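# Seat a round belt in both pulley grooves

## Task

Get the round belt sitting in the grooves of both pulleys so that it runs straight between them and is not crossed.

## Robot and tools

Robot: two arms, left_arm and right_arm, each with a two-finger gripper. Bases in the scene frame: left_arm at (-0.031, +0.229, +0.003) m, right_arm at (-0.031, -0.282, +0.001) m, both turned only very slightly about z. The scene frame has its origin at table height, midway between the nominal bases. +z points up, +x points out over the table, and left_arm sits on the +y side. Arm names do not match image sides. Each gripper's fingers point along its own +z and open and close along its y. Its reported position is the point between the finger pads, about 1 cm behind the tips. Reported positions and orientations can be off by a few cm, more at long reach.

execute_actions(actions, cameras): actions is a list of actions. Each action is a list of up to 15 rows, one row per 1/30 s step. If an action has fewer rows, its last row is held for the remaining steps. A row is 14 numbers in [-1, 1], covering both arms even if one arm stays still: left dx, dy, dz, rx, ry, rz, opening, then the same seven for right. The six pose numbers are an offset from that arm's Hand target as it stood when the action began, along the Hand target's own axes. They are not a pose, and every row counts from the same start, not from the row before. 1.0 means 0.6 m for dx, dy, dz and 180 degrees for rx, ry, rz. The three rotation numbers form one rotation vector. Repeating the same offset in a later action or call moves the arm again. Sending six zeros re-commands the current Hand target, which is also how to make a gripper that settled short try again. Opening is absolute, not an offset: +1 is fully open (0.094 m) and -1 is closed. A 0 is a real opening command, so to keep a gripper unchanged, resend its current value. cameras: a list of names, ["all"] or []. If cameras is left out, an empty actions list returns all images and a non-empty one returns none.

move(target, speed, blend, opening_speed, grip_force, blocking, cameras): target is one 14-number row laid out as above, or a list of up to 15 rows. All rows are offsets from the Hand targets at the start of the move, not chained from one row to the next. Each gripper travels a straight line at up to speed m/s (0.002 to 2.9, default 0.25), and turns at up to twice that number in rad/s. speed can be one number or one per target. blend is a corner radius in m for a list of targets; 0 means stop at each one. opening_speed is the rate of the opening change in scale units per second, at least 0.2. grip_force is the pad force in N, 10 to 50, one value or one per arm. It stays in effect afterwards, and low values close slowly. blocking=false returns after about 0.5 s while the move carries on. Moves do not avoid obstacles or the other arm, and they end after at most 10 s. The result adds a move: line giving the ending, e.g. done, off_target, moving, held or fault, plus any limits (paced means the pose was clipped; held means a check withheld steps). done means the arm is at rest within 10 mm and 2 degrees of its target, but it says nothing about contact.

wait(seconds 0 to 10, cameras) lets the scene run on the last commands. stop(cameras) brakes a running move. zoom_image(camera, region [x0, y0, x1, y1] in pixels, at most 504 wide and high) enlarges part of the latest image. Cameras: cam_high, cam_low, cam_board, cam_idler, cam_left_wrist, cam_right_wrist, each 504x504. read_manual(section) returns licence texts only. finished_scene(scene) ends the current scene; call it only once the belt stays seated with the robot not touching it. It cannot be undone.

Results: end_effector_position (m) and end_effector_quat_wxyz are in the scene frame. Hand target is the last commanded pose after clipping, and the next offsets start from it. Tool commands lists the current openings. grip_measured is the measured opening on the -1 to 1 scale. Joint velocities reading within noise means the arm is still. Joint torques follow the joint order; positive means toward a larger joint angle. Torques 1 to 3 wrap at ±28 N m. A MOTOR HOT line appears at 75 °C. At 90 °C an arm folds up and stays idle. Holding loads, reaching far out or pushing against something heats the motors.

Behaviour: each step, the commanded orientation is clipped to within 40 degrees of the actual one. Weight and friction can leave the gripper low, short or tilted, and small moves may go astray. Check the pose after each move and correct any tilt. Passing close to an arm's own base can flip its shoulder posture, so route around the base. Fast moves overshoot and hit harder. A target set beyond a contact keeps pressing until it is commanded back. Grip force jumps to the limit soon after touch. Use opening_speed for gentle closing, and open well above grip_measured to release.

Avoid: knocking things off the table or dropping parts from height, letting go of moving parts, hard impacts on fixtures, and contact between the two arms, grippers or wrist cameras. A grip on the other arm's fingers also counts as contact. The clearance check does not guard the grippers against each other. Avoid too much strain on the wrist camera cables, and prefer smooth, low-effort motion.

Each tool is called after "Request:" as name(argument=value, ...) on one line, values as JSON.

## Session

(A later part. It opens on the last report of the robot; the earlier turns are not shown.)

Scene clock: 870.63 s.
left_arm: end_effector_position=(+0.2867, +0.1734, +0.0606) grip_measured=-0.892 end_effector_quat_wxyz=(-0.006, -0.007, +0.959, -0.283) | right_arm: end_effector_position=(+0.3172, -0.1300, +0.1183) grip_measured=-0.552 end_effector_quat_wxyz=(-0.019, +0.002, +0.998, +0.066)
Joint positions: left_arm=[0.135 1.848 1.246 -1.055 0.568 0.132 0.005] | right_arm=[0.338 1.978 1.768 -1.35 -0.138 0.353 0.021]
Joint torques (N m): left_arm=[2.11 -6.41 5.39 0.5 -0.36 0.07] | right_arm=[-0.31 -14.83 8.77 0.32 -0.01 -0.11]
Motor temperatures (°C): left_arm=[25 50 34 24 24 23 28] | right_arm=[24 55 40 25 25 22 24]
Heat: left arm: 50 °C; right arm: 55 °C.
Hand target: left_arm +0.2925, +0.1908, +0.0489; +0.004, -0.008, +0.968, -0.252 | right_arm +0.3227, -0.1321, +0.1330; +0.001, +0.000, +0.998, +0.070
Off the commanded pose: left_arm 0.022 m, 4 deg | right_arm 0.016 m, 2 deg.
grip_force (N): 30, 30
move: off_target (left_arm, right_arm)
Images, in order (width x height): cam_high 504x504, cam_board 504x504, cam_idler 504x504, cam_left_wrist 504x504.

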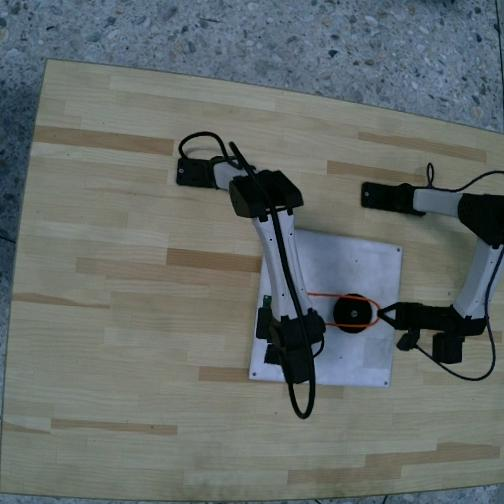

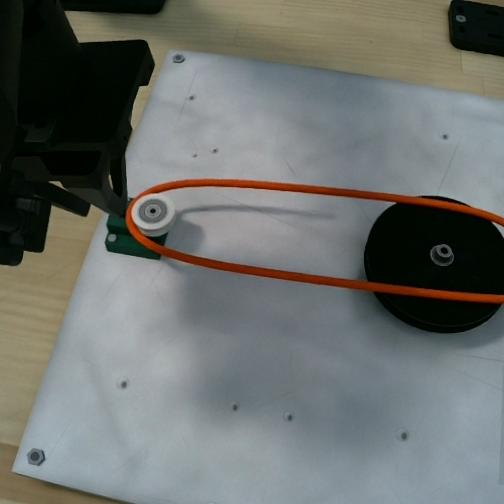

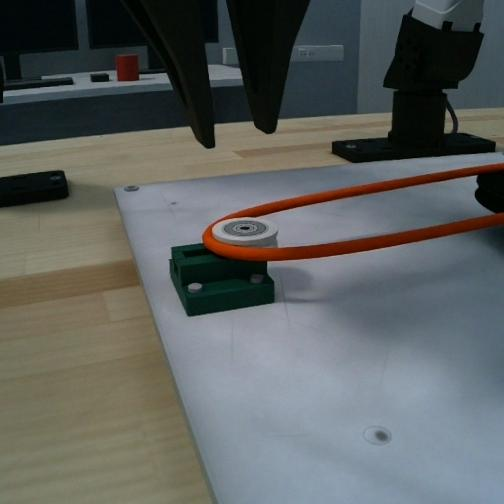

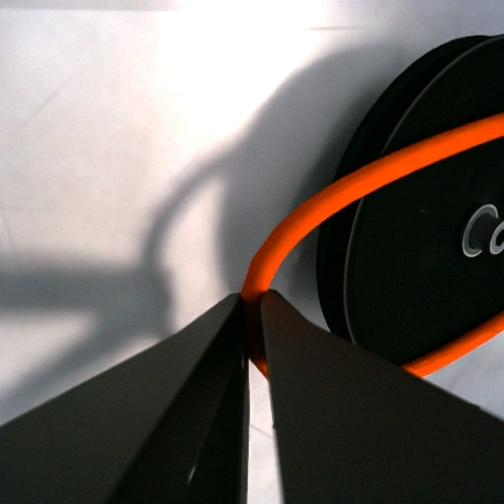

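Request:
move(target=[[0,0.0,0.008,0,0,0,-0.95,0,0,0,0,0,0,-0.55],[0.0,-0.029,0.025,0,0,0,-0.95,0,0,0,0,0,0,-0.55]], speed=0.06, cameras=["cam_board","cam_low","cam_idler","cam_left_wrist"])

Scene clock: 882.37 s.
left_arm: end_effector_position=(+0.2901, +0.1597, +0.0533) grip_measured=-0.892 end_effector_quat_wxyz=(-0.001, -0.006, +0.960, -0.280) | right_arm: end_effector_position=(+0.3172, -0.1300, +0.1183) grip_measured=-0.552 end_effector_quat_wxyz=(-0.019, +0.002, +0.998, +0.066)
Joint positions: left_arm=[0.09 1.848 1.218 -0.987 0.566 0.076 0.005] | right_arm=[0.338 1.978 1.768 -1.35 -0.138 0.353 0.021]
Joint torques (N m): left_arm=[-0.2 -7.15 4.92 0.54 -0.3 -0.17] | right_arm=[-0.29 -14.69 8.72 0.3 -0.02 -0.12]
Motor temperatures (°C): left_arm=[25 50 35 24 24 23 28] | right_arm=[24 56 40 25 25 22 24]
Heat: left arm: 50 °C; right arm: 56 °C.
Hand target: left_arm +0.2928, +0.1684, +0.0442; +0.003, -0.009, +0.968, -0.252 | right_arm +0.3227, -0.1321, +0.1330; +0.001, +0.000, +0.998, +0.070
Off the commanded pose: left_arm 0.013 m, 3 deg | right_arm 0.016 m, 2 deg.
grip_force (N): 30, 30
move: off_target (left_arm, right_arm)
Images, in order (width x height): cam_low 504x504, cam_board 504x504, cam_idler 504x504, cam_left_wrist 504x504.

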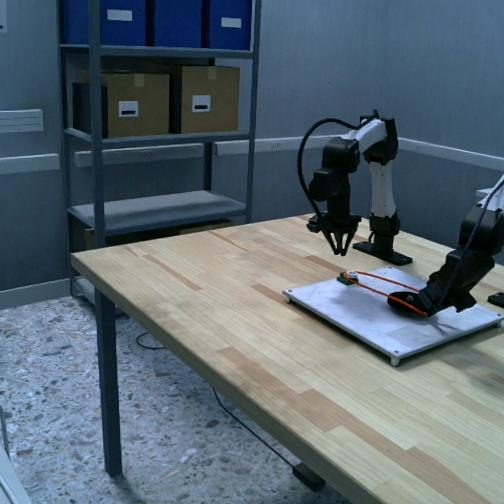

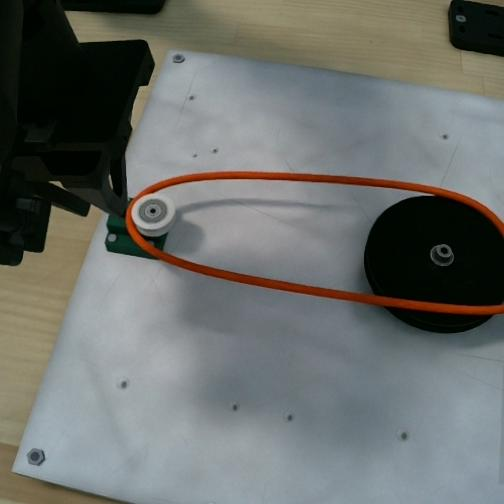

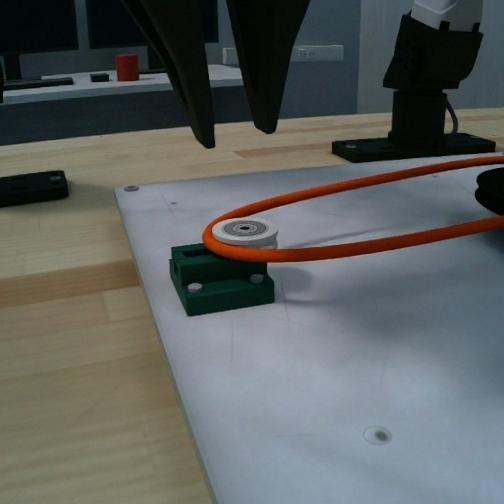

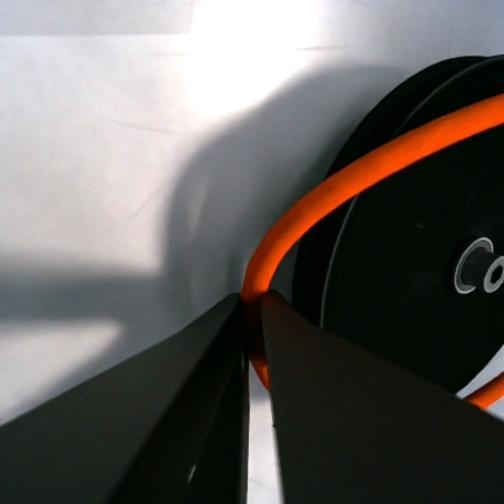

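Request:
move(target=[-0.006,-0.020,0.008,0,0,0,-0.95,0,0,0,0,0,0,-0.55], speed=0.06, cameras=["cam_board","cam_idler","cam_left_wrist"])

Request:
zoom_image(camera="cam_board", region=[330, 150, 504, 350])

Scene clock: 892.77 s.
left_arm: end_effector_position=(+0.2909, +0.1528, +0.0510) grip_measured=-0.893 end_effector_quat_wxyz=(-0.005, -0.010, +0.963, -0.268) | right_arm: end_effector_position=(+0.3172, -0.1300, +0.1183) grip_measured=-0.552 end_effector_quat_wxyz=(-0.019, +0.002, +0.998, +0.066)
Joint positions: left_arm=[0.057 1.848 1.218 -0.972 0.543 0.031 0.005] | right_arm=[0.338 1.978 1.768 -1.35 -0.138 0.353 0.021]
Joint torques (N m): left_arm=[-0.91 -6.91 5.89 0.57 -0.08 -0.2] | right_arm=[-0.34 -14.74 8.66 0.33 -0.03 -0.09]
Motor temperatures (°C): left_arm=[25 50 34 24 24 23 28] | right_arm=[24 57 40 25 25 22 24]
Heat: left arm: 50 °C; right arm: 57 °C.
Hand target: left_arm +0.2967, +0.1556, +0.0459; +0.004, -0.008, +0.968, -0.252 | right_arm +0.3227, -0.1321, +0.1330; +0.001, +0.000, +0.998, +0.070
Off the commanded pose: left_arm 0.008 m, 2 deg | right_arm 0.016 m, 2 deg.
grip_force (N): 30, 30
move: off_target (right_arm)
Images, in order (width x height): cam_board 504x504, cam_idler 504x504, cam_left_wrist 504x504.

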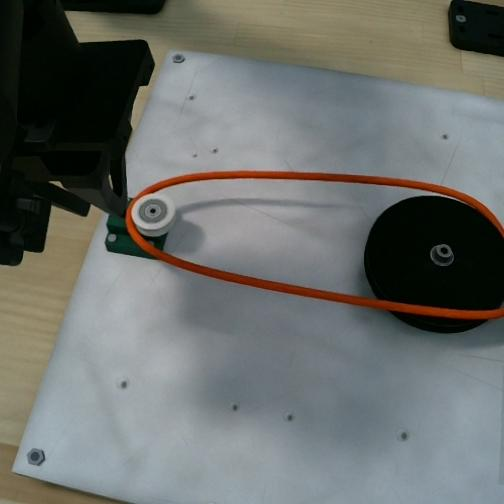

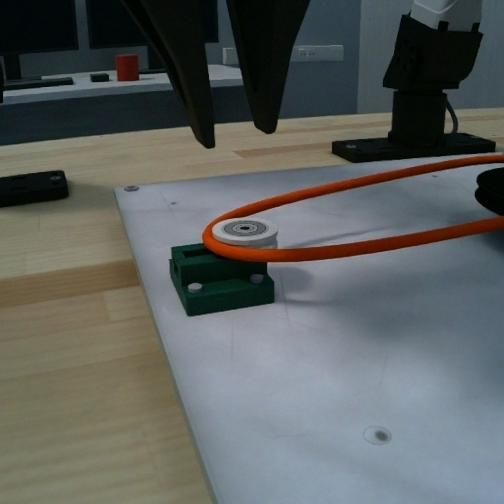

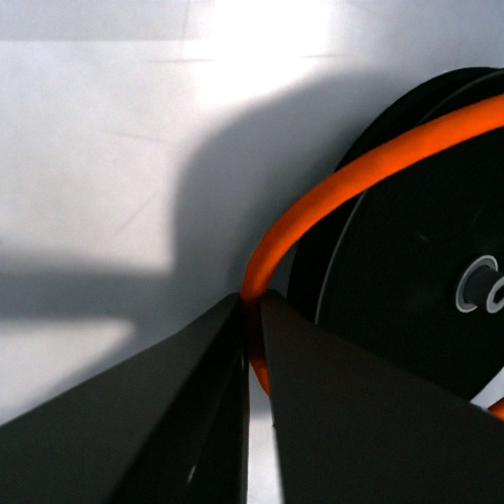

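Scaled by 2.520 from the camera's 504x504 image, which has a finer 720x720 frame.

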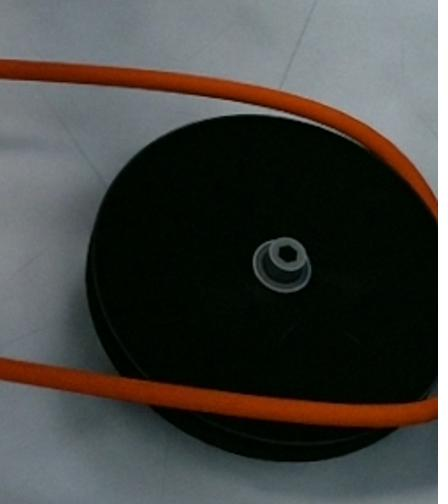

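Request:
move(target=[-0.033,0.0,0.00,0,0,0,-0.95,0,0,0,0,0,0,-0.55], speed=0.06, cameras=["cam_board","cam_idler","cam_left_wrist"])

Request:
zoom_image(camera="cam_board", region=[330, 150, 504, 350])

Scene clock: 903.17 s.
left_arm: end_effector_position=(+0.3052, +0.1535, +0.0475) grip_measured=-0.893 end_effector_quat_wxyz=(-0.009, -0.009, +0.965, -0.263) | right_arm: end_effector_position=(+0.3172, -0.1300, +0.1183) grip_measured=-0.552 end_effector_quat_wxyz=(-0.019, +0.002, +0.998, +0.066)
Joint positions: left_arm=[0.052 1.908 1.287 -0.986 0.532 0.029 0.005] | right_arm=[0.338 1.978 1.768 -1.35 -0.138 0.353 0.021]
Joint torques (N m): left_arm=[-0.59 -6.71 8.17 0.47 0.03 -0.18] | right_arm=[-0.36 -14.68 8.69 0.4 0.02 -0.14]
Motor temperatures (°C): left_arm=[25 50 35 24 24 23 28] | right_arm=[24 57 40 25 25 22 23]
Heat: left arm: 50 °C; right arm: 57 °C.
Hand target: left_arm +0.3165, +0.1559, +0.0460; +0.004, -0.008, +0.968, -0.252 | right_arm +0.3227, -0.1321, +0.1330; +0.001, +0.000, +0.998, +0.070
Off the commanded pose: left_arm 0.012 m, 2 deg | right_arm 0.016 m, 2 deg.
grip_force (N): 30, 30
move: off_target (left_arm, right_arm)
Images, in order (width x height): cam_board 504x504, cam_idler 504x504, cam_left_wrist 504x504.

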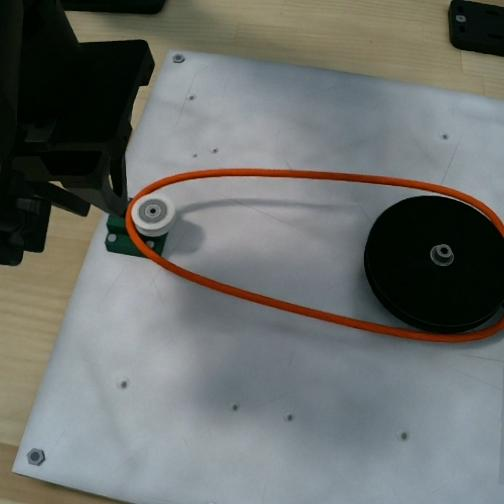

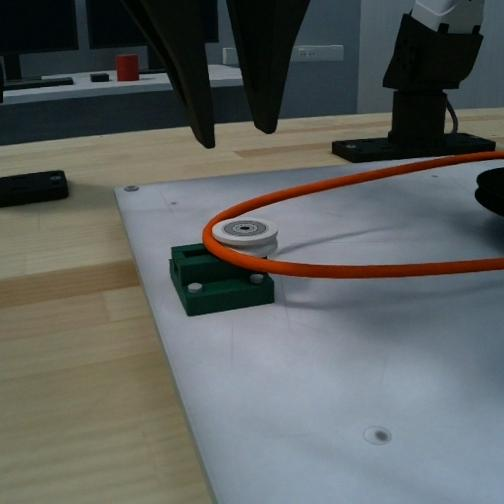

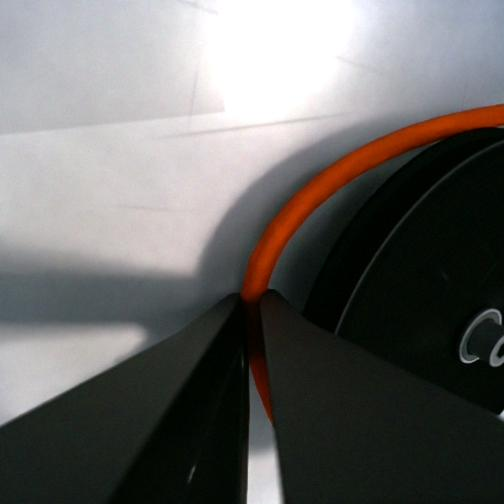

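Scaled by 2.520 from the camera's 504x504 image, which has a finer 720x720 frame.

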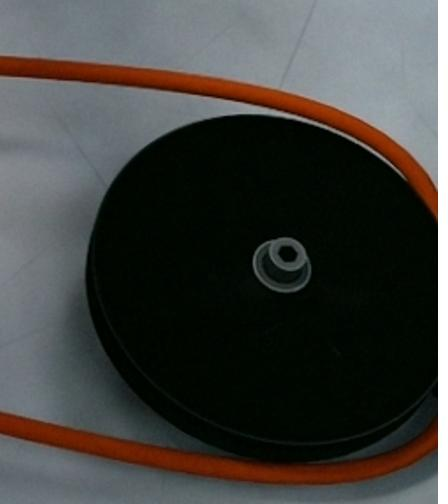

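Request:
move(target=[0.016,-0.008,-0.015,0,0,0,-0.95,0,0,0,0,0,0,-0.55], speed=0.06, cameras=["cam_board","cam_low","cam_left_wrist"])

Request:
zoom_image(camera="cam_low", region=[320, 240, 504, 360])

Request:
zoom_image(camera="cam_board", region=[330, 150, 504, 350])

Request:
zoom_image(camera="cam_left_wrist", region=[200, 80, 500, 380])

Scene clock: 916.63 s.
left_arm: end_effector_position=(+0.3003, +0.1538, +0.0474) grip_measured=-0.893 end_effector_quat_wxyz=(-0.019, -0.012, +0.965, -0.262) | right_arm: end_effector_position=(+0.3172, -0.1300, +0.1183) grip_measured=-0.552 end_effector_quat_wxyz=(-0.019, +0.002, +0.998, +0.066)
Joint positions: left_arm=[0.052 1.908 1.287 -1.008 0.528 0.029 0.005] | right_arm=[0.338 1.978 1.768 -1.35 -0.138 0.353 0.021]
Joint torques (N m): left_arm=[-0.46 -10.4 6.16 0.38 0.05 -0.18] | right_arm=[-0.43 -14.82 8.73 0.36 -0.01 -0.11]
Motor temperatures (°C): left_arm=[25 49 36 24 24 23 28] | right_arm=[24 58 41 25 25 22 23]
Heat: left arm: 49 °C; right arm: 58 °C.
Hand target: left_arm +0.3069, +0.1559, +0.0561; +0.004, -0.008, +0.968, -0.252 | right_arm +0.3227, -0.1321, +0.1330; +0.001, +0.000, +0.998, +0.070
Off the commanded pose: left_arm 0.011 m, 3 deg | right_arm 0.016 m, 2 deg.
grip_force (N): 30, 30
move: off_target (left_arm, right_arm)
Images, in order (width x height): cam_low 504x504, cam_board 504x504, cam_left_wrist 504x504.

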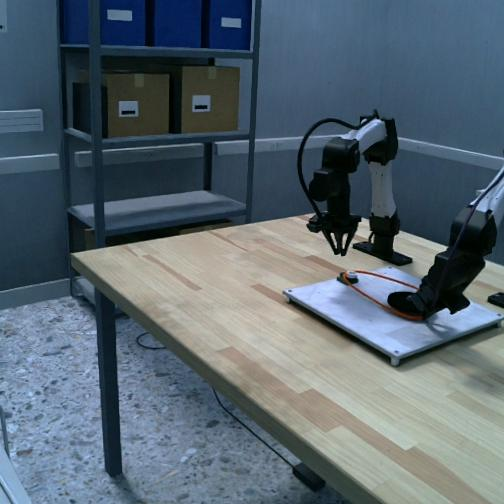

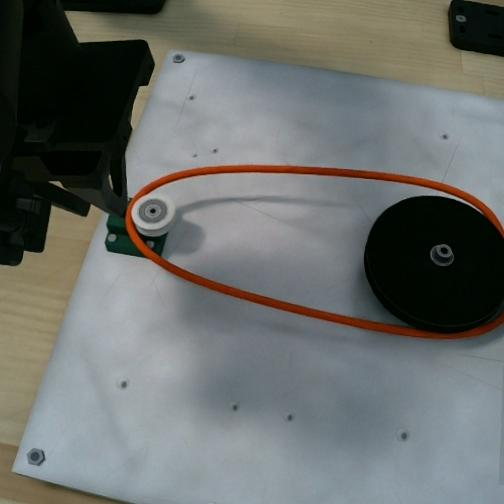

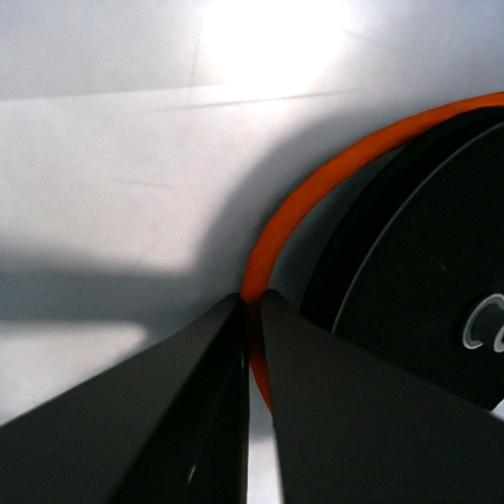

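Scaled by 2.739 from the camera's 504x504 image, which has a finer 720x720 frame.

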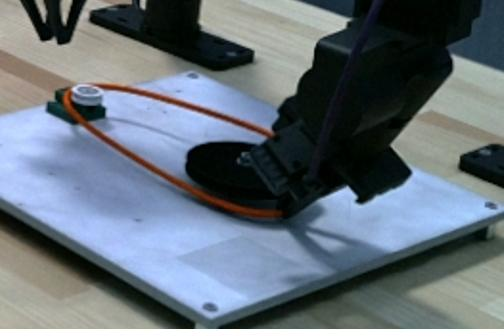

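Scaled by 2.520 from the camera's 504x504 image, which has a finer 720x720 frame.

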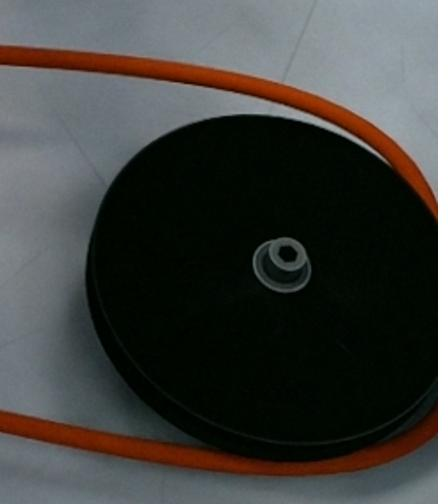

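Scaled by 1.680 from the camera's 504x504 image, which has a finer 720x720 frame.

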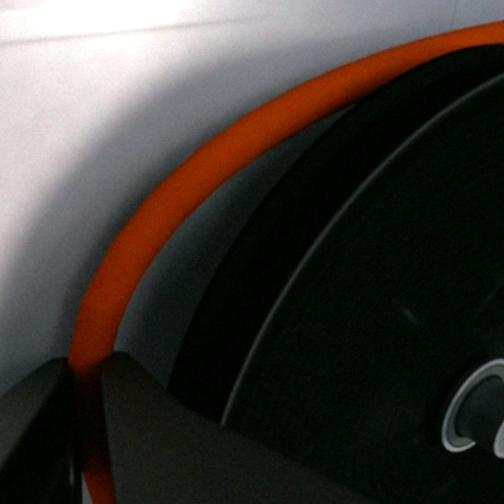

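Request:
move(target=[0.01,-0.004,-0.016,0,0,0,-0.95,0,0,0,0,0,0,-0.55], speed=0.06, cameras=["cam_low","cam_left_wrist"])

Request:
zoom_image(camera="cam_low", region=[370, 270, 470, 340])

Request:
zoom_image(camera="cam_left_wrist", region=[200, 80, 500, 380])

Scene clock: 924.27 s.
left_arm: end_effector_position=(+0.2966, +0.1559, +0.0539) grip_measured=-0.893 end_effector_quat_wxyz=(-0.019, -0.012, +0.967, -0.255) | right_arm: end_effector_position=(+0.3172, -0.1300, +0.1183) grip_measured=-0.552 end_effector_quat_wxyz=(-0.019, +0.002, +0.998, +0.066)
Joint positions: left_arm=[0.052 1.884 1.287 -1.031 0.514 0.029 0.005] | right_arm=[0.338 1.978 1.768 -1.35 -0.138 0.353 0.021]
Joint torques (N m): left_arm=[0.35 -10.85 5.93 0.29 0.18 -0.09] | right_arm=[-0.32 -14.64 8.73 0.33 -0.05 -0.14]
Motor temperatures (°C): left_arm=[25 50 36 24 24 23 28] | right_arm=[24 59 41 25 25 22 23]
Heat: left arm: 50 °C; right arm: 59 °C.
Hand target: left_arm +0.3008, +0.1584, +0.0657; +0.004, -0.008, +0.968, -0.252 | right_arm +0.3227, -0.1321, +0.1330; +0.001, +0.000, +0.998, +0.070
Off the commanded pose: left_arm 0.013 m, 3 deg | right_arm 0.016 m, 2 deg.
grip_force (N): 30, 30
move: off_target (left_arm, right_arm)
Images, in order (width x height): cam_low 504x504, cam_left_wrist 504x504.

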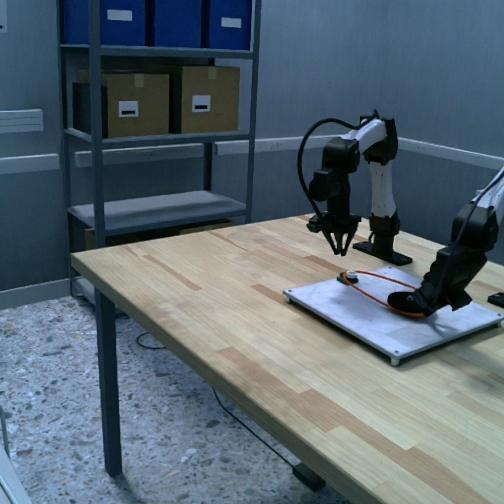

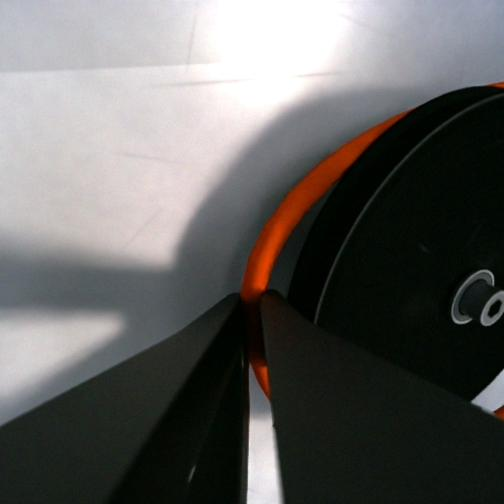

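Scaled by 5.040 from the camera's 504x504 image, which has a finer 720x720 frame.

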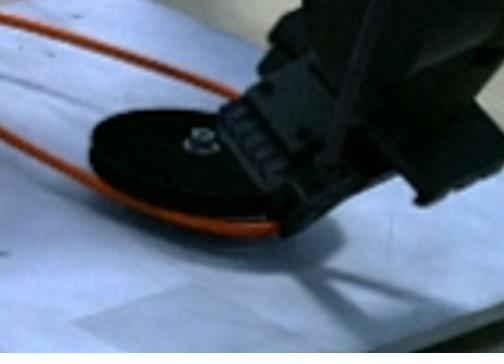

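Scaled by 1.680 from the camera's 504x504 image, which has a finer 720x720 frame.

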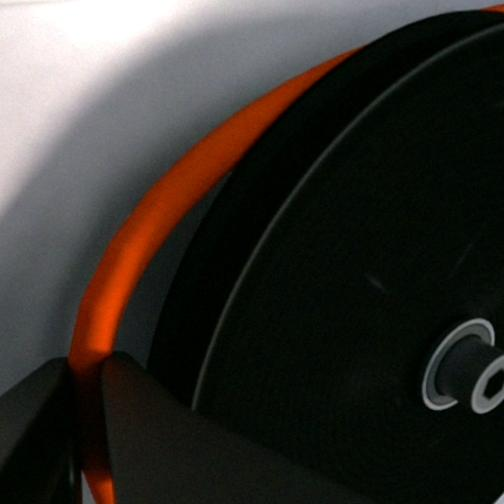

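Request:
move(target=[0.0,-0.0055,-0.010,0,0,0,-0.95,0,0,0,0,0,0,-0.55], speed=0.06, cameras=["cam_low","cam_left_wrist","cam_idler"])

Request:
zoom_image(camera="cam_low", region=[370, 270, 470, 340])

Request:
zoom_image(camera="cam_left_wrist", region=[200, 80, 500, 380])

Request:
zoom_image(camera="cam_idler", region=[404, 130, 504, 300])

Scene clock: 933.63 s.
left_arm: end_effector_position=(+0.2925, +0.1563, +0.0571) grip_measured=-0.893 end_effector_quat_wxyz=(-0.024, -0.013, +0.967, -0.253) | right_arm: end_effector_position=(+0.3172, -0.1300, +0.1183) grip_measured=-0.552 end_effector_quat_wxyz=(-0.019, +0.002, +0.998, +0.066)
Joint positions: left_arm=[0.052 1.873 1.287 -1.051 0.51 0.029 0.005] | right_arm=[0.338 1.978 1.768 -1.35 -0.138 0.353 0.021]
Joint torques (N m): left_arm=[0.32 -10.63 7.54 0.21 0.22 -0.09] | right_arm=[-0.17 -14.93 8.79 0.32 0 -0.07]
Motor temperatures (°C): left_arm=[25 53 36 24 25 23 28] | right_arm=[24 59 41 25 25 22 23]
Heat: left arm: 53 °C; right arm: 59 °C.
Hand target: left_arm +0.3008, +0.1584, +0.0726; +0.004, -0.008, +0.968, -0.252 | right_arm +0.3227, -0.1321, +0.1330; +0.001, +0.000, +0.998, +0.070
Off the commanded pose: left_arm 0.018 m, 3 deg | right_arm 0.016 m, 2 deg.
grip_force (N): 30, 30
move: off_target (left_arm, right_arm)
Images, in order (width x height): cam_low 504x504, cam_idler 504x504, cam_left_wrist 504x504.

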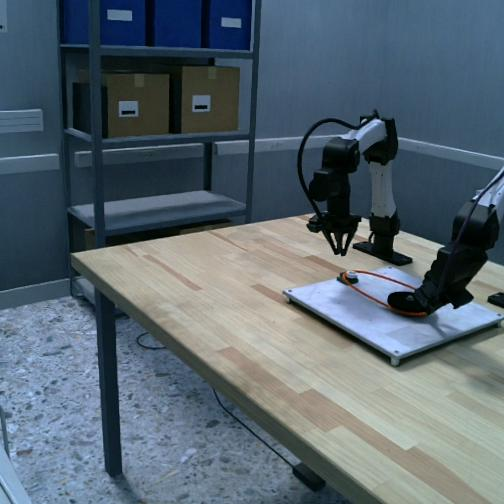

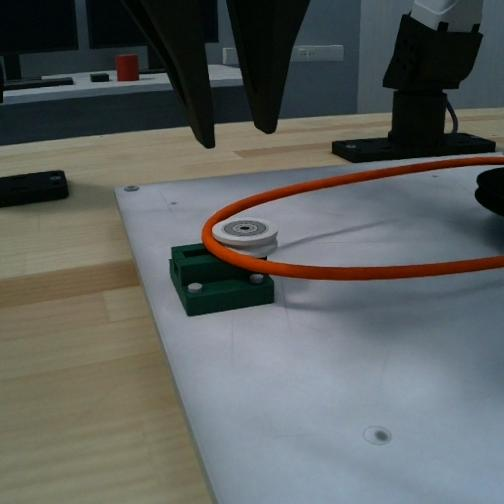

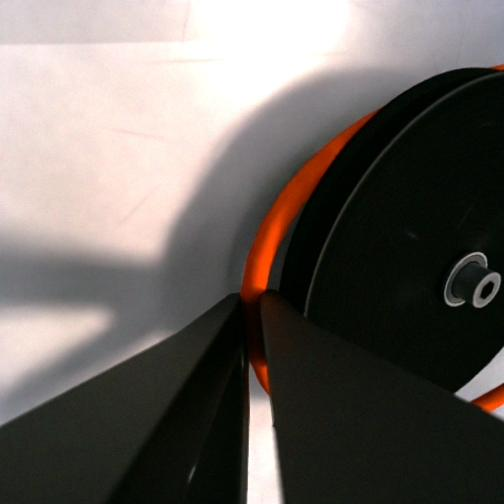

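Scaled by 5.040 from the camera's 504x504 image, which has a finer 720x720 frame.

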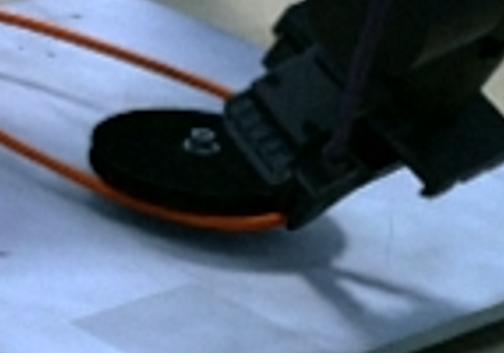

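Scaled by 1.680 from the camera's 504x504 image, which has a finer 720x720 frame.

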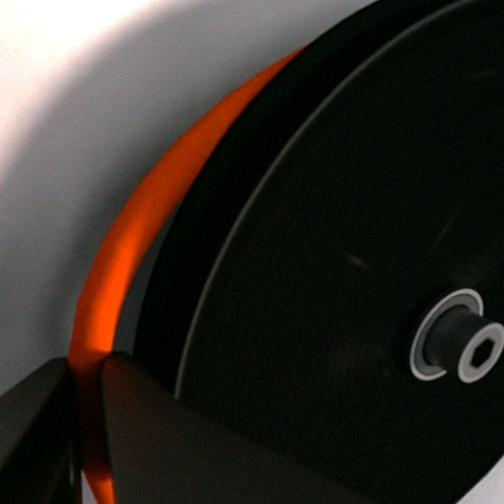

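Scaled by 2.965 from the camera's 504x504 image, which has a finer 720x720 frame.

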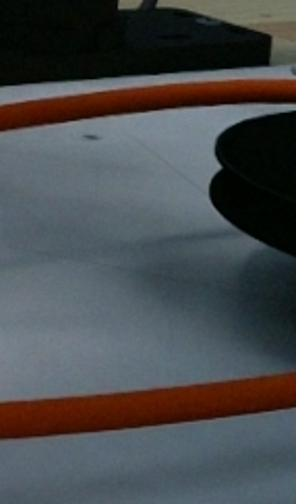

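Request:
move(target=[-0.005,-0.008,-0.014,0,0,0,-0.95,0,0,0,0,0,0,-0.55], speed=0.06, cameras=["cam_low","cam_left_wrist","cam_board"])

Request:
zoom_image(camera="cam_low", region=[370, 270, 470, 340])

Request:
zoom_image(camera="cam_left_wrist", region=[200, 40, 500, 340])

Request:
zoom_image(camera="cam_board", region=[330, 150, 504, 350])

Scene clock: 947.50 s.
left_arm: end_effector_position=(+0.2963, +0.1564, +0.0658) grip_measured=-0.893 end_effector_quat_wxyz=(-0.022, -0.012, +0.967, -0.253) | right_arm: end_effector_position=(+0.3172, -0.1300, +0.1183) grip_measured=-0.552 end_effector_quat_wxyz=(-0.019, +0.002, +0.998, +0.066)
Joint positions: left_arm=[0.052 1.873 1.323 -1.084 0.51 0.029 0.005] | right_arm=[0.338 1.978 1.768 -1.35 -0.138 0.353 0.021]
Joint torques (N m): left_arm=[0.24 -10.69 8.02 0.16 0.22 -0.08] | right_arm=[-0.35 -14.56 8.96 0.36 0.02 -0.13]
Motor temperatures (°C): left_arm=[25 54 37 24 25 23 28] | right_arm=[24 60 41 25 25 22 23]
Heat: left arm: 54 °C; right arm: 60 °C.
Hand target: left_arm +0.3039, +0.1584, +0.0823; +0.004, -0.008, +0.968, -0.252 | right_arm +0.3227, -0.1321, +0.1330; +0.001, +0.000, +0.998, +0.070
Off the commanded pose: left_arm 0.018 m, 3 deg | right_arm 0.016 m, 2 deg.
grip_force (N): 30, 30
move: off_target (left_arm, right_arm)
Images, in order (width x height): cam_low 504x504, cam_board 504x504, cam_left_wrist 504x504.

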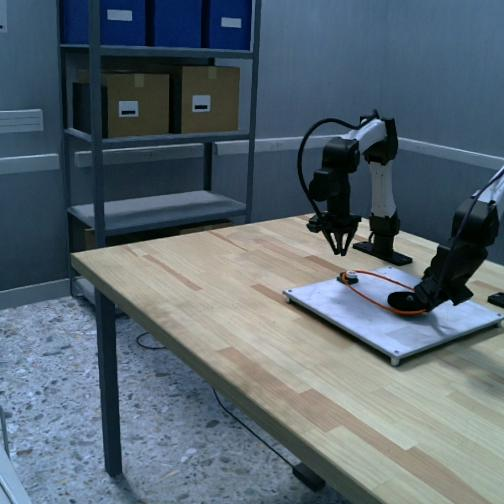

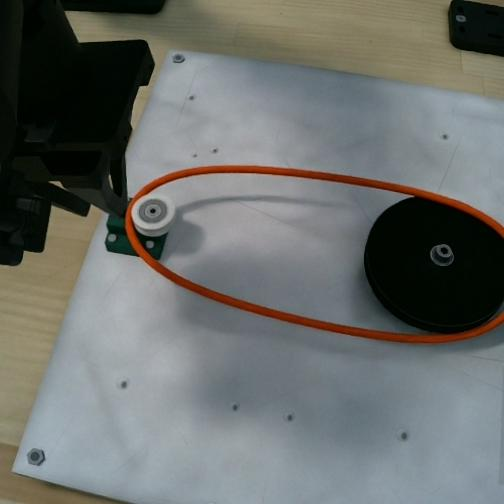

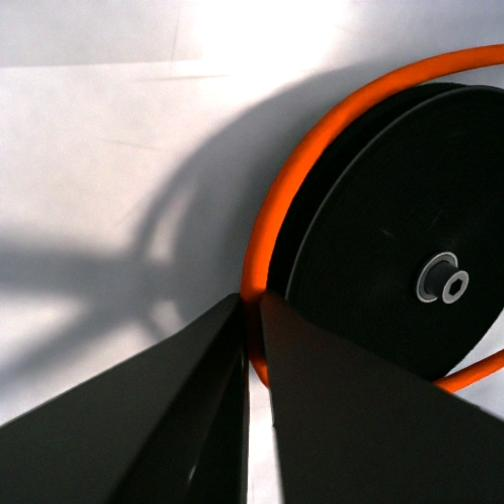

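Scaled by 5.040 from the camera's 504x504 image, which has a finer 720x720 frame.

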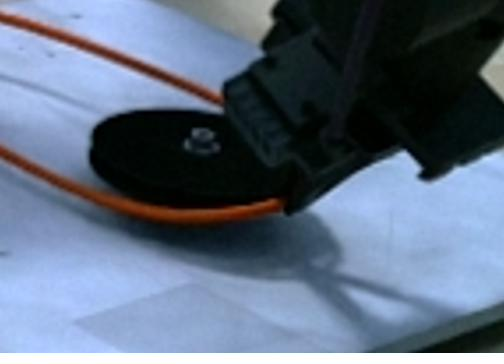

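Scaled by 1.680 from the camera's 504x504 image, which has a finer 720x720 frame.

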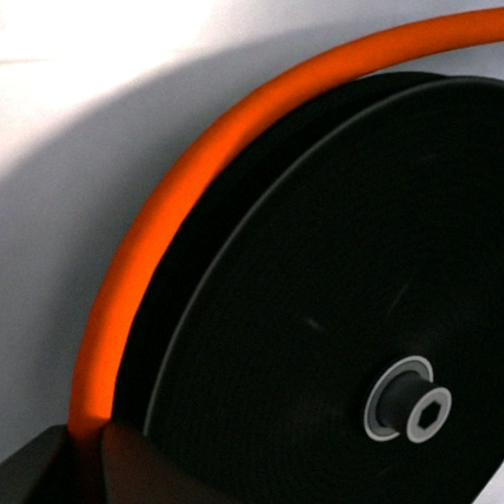

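Scaled by 2.520 from the camera's 504x504 image, which has a finer 720x720 frame.

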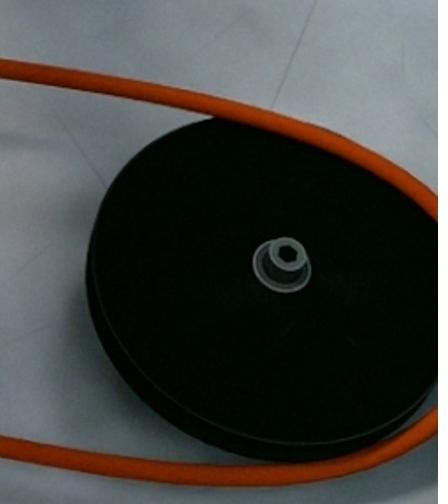

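Request:
move(target=[0.012,-0.006,0.012,0,-0.038,0.022,-0.95,0,0,0,0,0,0,-0.55], speed=0.06, cameras=["cam_low","cam_left_wrist","cam_board"])

Request:
zoom_image(camera="cam_low", region=[370, 270, 470, 340])

Request:
zoom_image(camera="cam_left_wrist", region=[200, 40, 500, 340])

Request:
zoom_image(camera="cam_board", region=[330, 150, 504, 350])

Scene clock: 961.73 s.
left_arm: end_effector_position=(+0.2906, +0.1503, +0.0697) grip_measured=-0.893 end_effector_quat_wxyz=(+0.045, +0.007, +0.965, -0.257) | right_arm: end_effector_position=(+0.3172, -0.1300, +0.1183) grip_measured=-0.552 end_effector_quat_wxyz=(-0.019, +0.002, +0.998, +0.066)
Joint positions: left_arm=[0.04 1.736 1.161 -0.915 0.523 0.017 0.005] | right_arm=[0.338 1.978 1.768 -1.35 -0.138 0.353 0.021]
Joint torques (N m): left_arm=[-0.39 -9.52 5.6 0.73 0.13 -0.18] | right_arm=[-0.27 -14.78 8.98 0.31 -0.03 -0.11]
Motor temperatures (°C): left_arm=[25 55 38 24 25 23 28] | right_arm=[24 60 41 25 25 22 23]
Heat: left arm: 55 °C; right arm: 60 °C.
Hand target: left_arm +0.2967, +0.1517, +0.0777; +0.070, +0.010, +0.965, -0.251 | right_arm +0.3227, -0.1321, +0.1330; +0.001, +0.000, +0.998, +0.070
Off the commanded pose: left_arm 0.010 m, 3 deg | right_arm 0.016 m, 2 deg.
grip_force (N): 30, 30
move: off_target (left_arm, right_arm)
Images, in order (width x height): cam_low 504x504, cam_board 504x504, cam_left_wrist 504x504.

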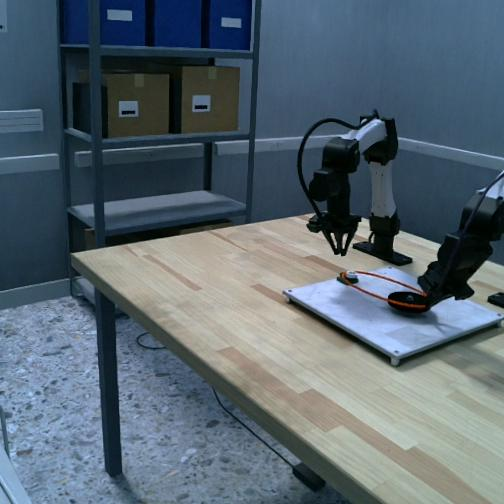

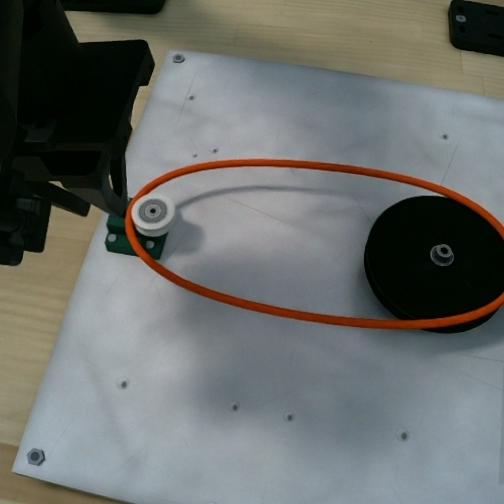

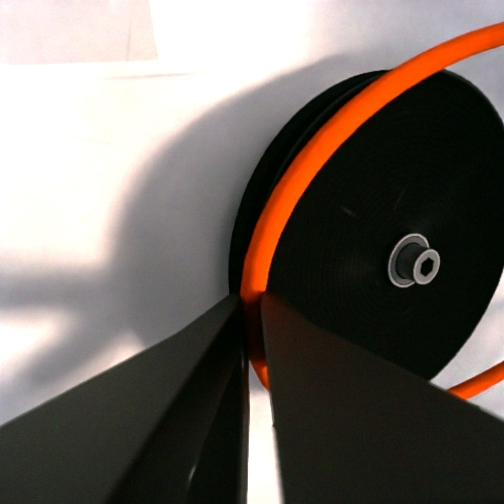

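Scaled by 5.040 from the camera's 504x504 image, which has a finer 720x720 frame.

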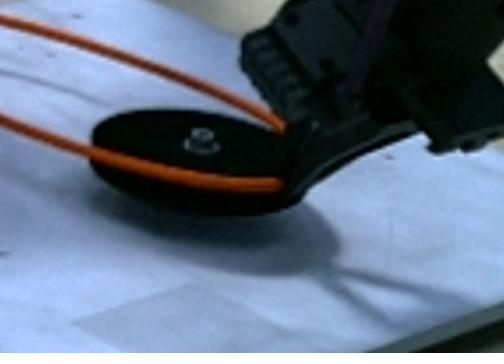

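Scaled by 1.680 from the camera's 504x504 image, which has a finer 720x720 frame.

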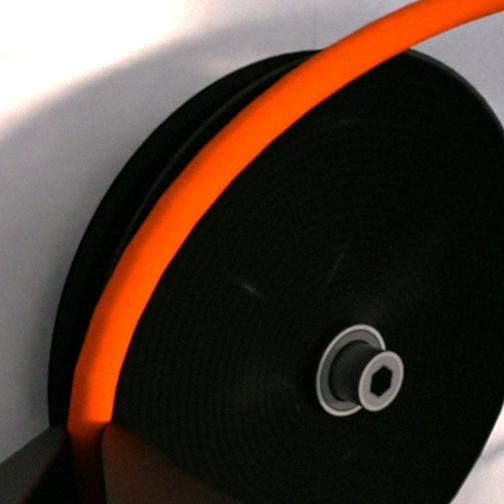

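Scaled by 2.520 from the camera's 504x504 image, which has a finer 720x720 frame.

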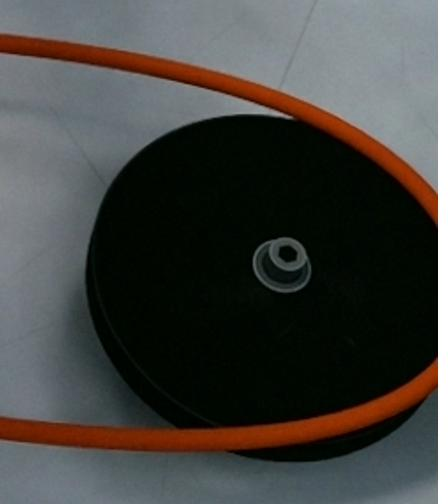

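Request:
move(target=[[-0.01,0.018,-0.01,0,0,0,-0.95,0,0,0,0,0,0,-0.55],[-0.01,0.033,0.021,0,0,0,-0.95,0,0,0,0,0,0,-0.55]], speed=0.06, cameras=["cam_low","cam_left_wrist","cam_board"])

Request:
zoom_image(camera="cam_low", region=[370, 270, 470, 340])

Request:
zoom_image(camera="cam_left_wrist", region=[200, 40, 500, 340])

Request:
zoom_image(camera="cam_board", region=[330, 150, 504, 350])

Scene clock: 972.83 s.
left_arm: end_effector_position=(+0.2994, +0.1569, +0.0651) grip_measured=-0.893 end_effector_quat_wxyz=(+0.061, +0.008, +0.963, -0.262) | right_arm: end_effector_position=(+0.3172, -0.1300, +0.1183) grip_measured=-0.552 end_effector_quat_wxyz=(-0.019, +0.002, +0.998, +0.066)
Joint positions: left_arm=[0.065 1.752 1.155 -0.872 0.535 0.039 0.005] | right_arm=[0.338 1.978 1.768 -1.35 -0.138 0.353 0.021]
Joint torques (N m): left_arm=[0.73 -5.85 5.56 0.87 0.03 0.04] | right_arm=[-0.25 -14.65 8.99 0.38 0.01 -0.1]
Motor temperatures (°C): left_arm=[25 58 38 24 25 23 28] | right_arm=[24 61 41 25 25 22 23]
Heat: left arm: 58 °C; right arm: 61 °C.
Hand target: left_arm +0.3054, +0.1630, +0.0581; +0.070, +0.010, +0.965, -0.251 | right_arm +0.3227, -0.1321, +0.1330; +0.001, +0.000, +0.998, +0.070
Off the commanded pose: left_arm 0.011 m, 2 deg | right_arm 0.016 m, 2 deg.
grip_force (N): 30, 30
move: off_target (left_arm, right_arm)
Images, in order (width x height): cam_low 504x504, cam_board 504x504, cam_left_wrist 504x504.

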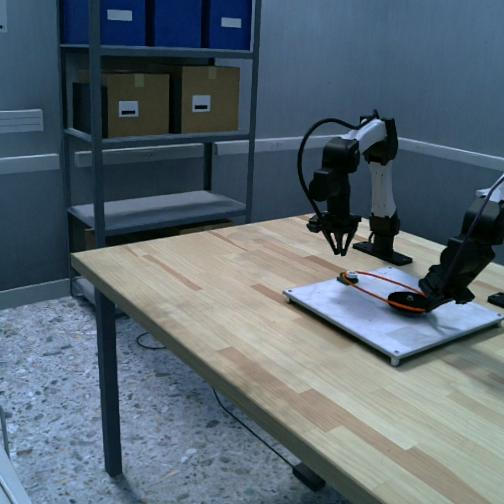

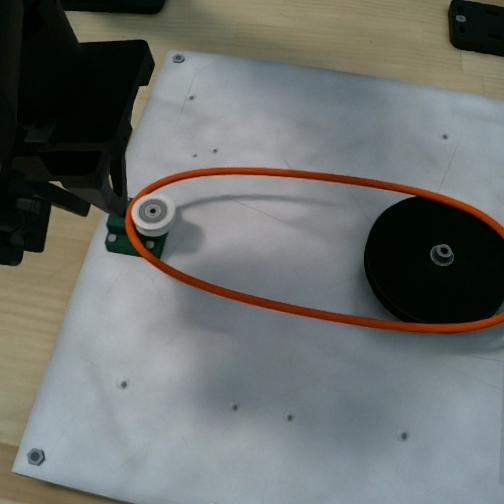

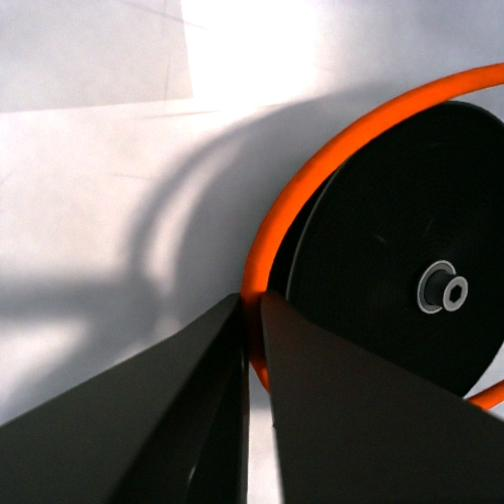

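Scaled by 5.040 from the camera's 504x504 image, which has a finer 720x720 frame.

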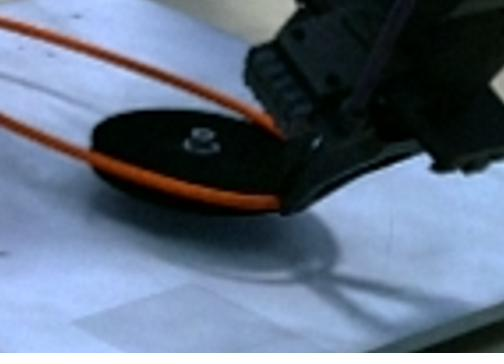

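Scaled by 1.680 from the camera's 504x504 image, which has a finer 720x720 frame.

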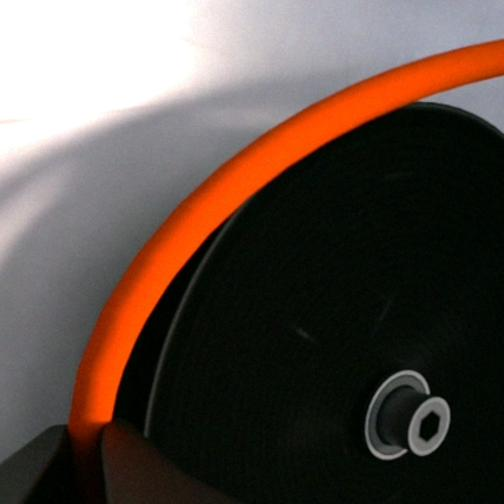

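Scaled by 2.520 from the camera's 504x504 image, which has a finer 720x720 frame.

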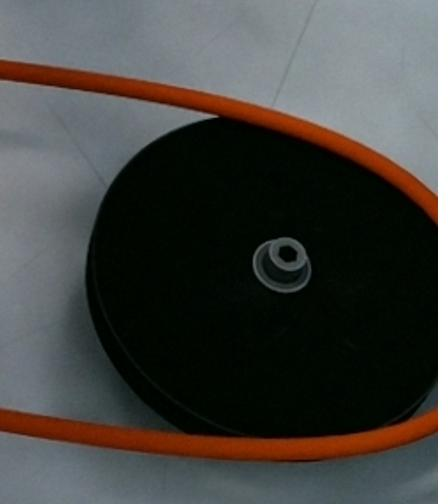

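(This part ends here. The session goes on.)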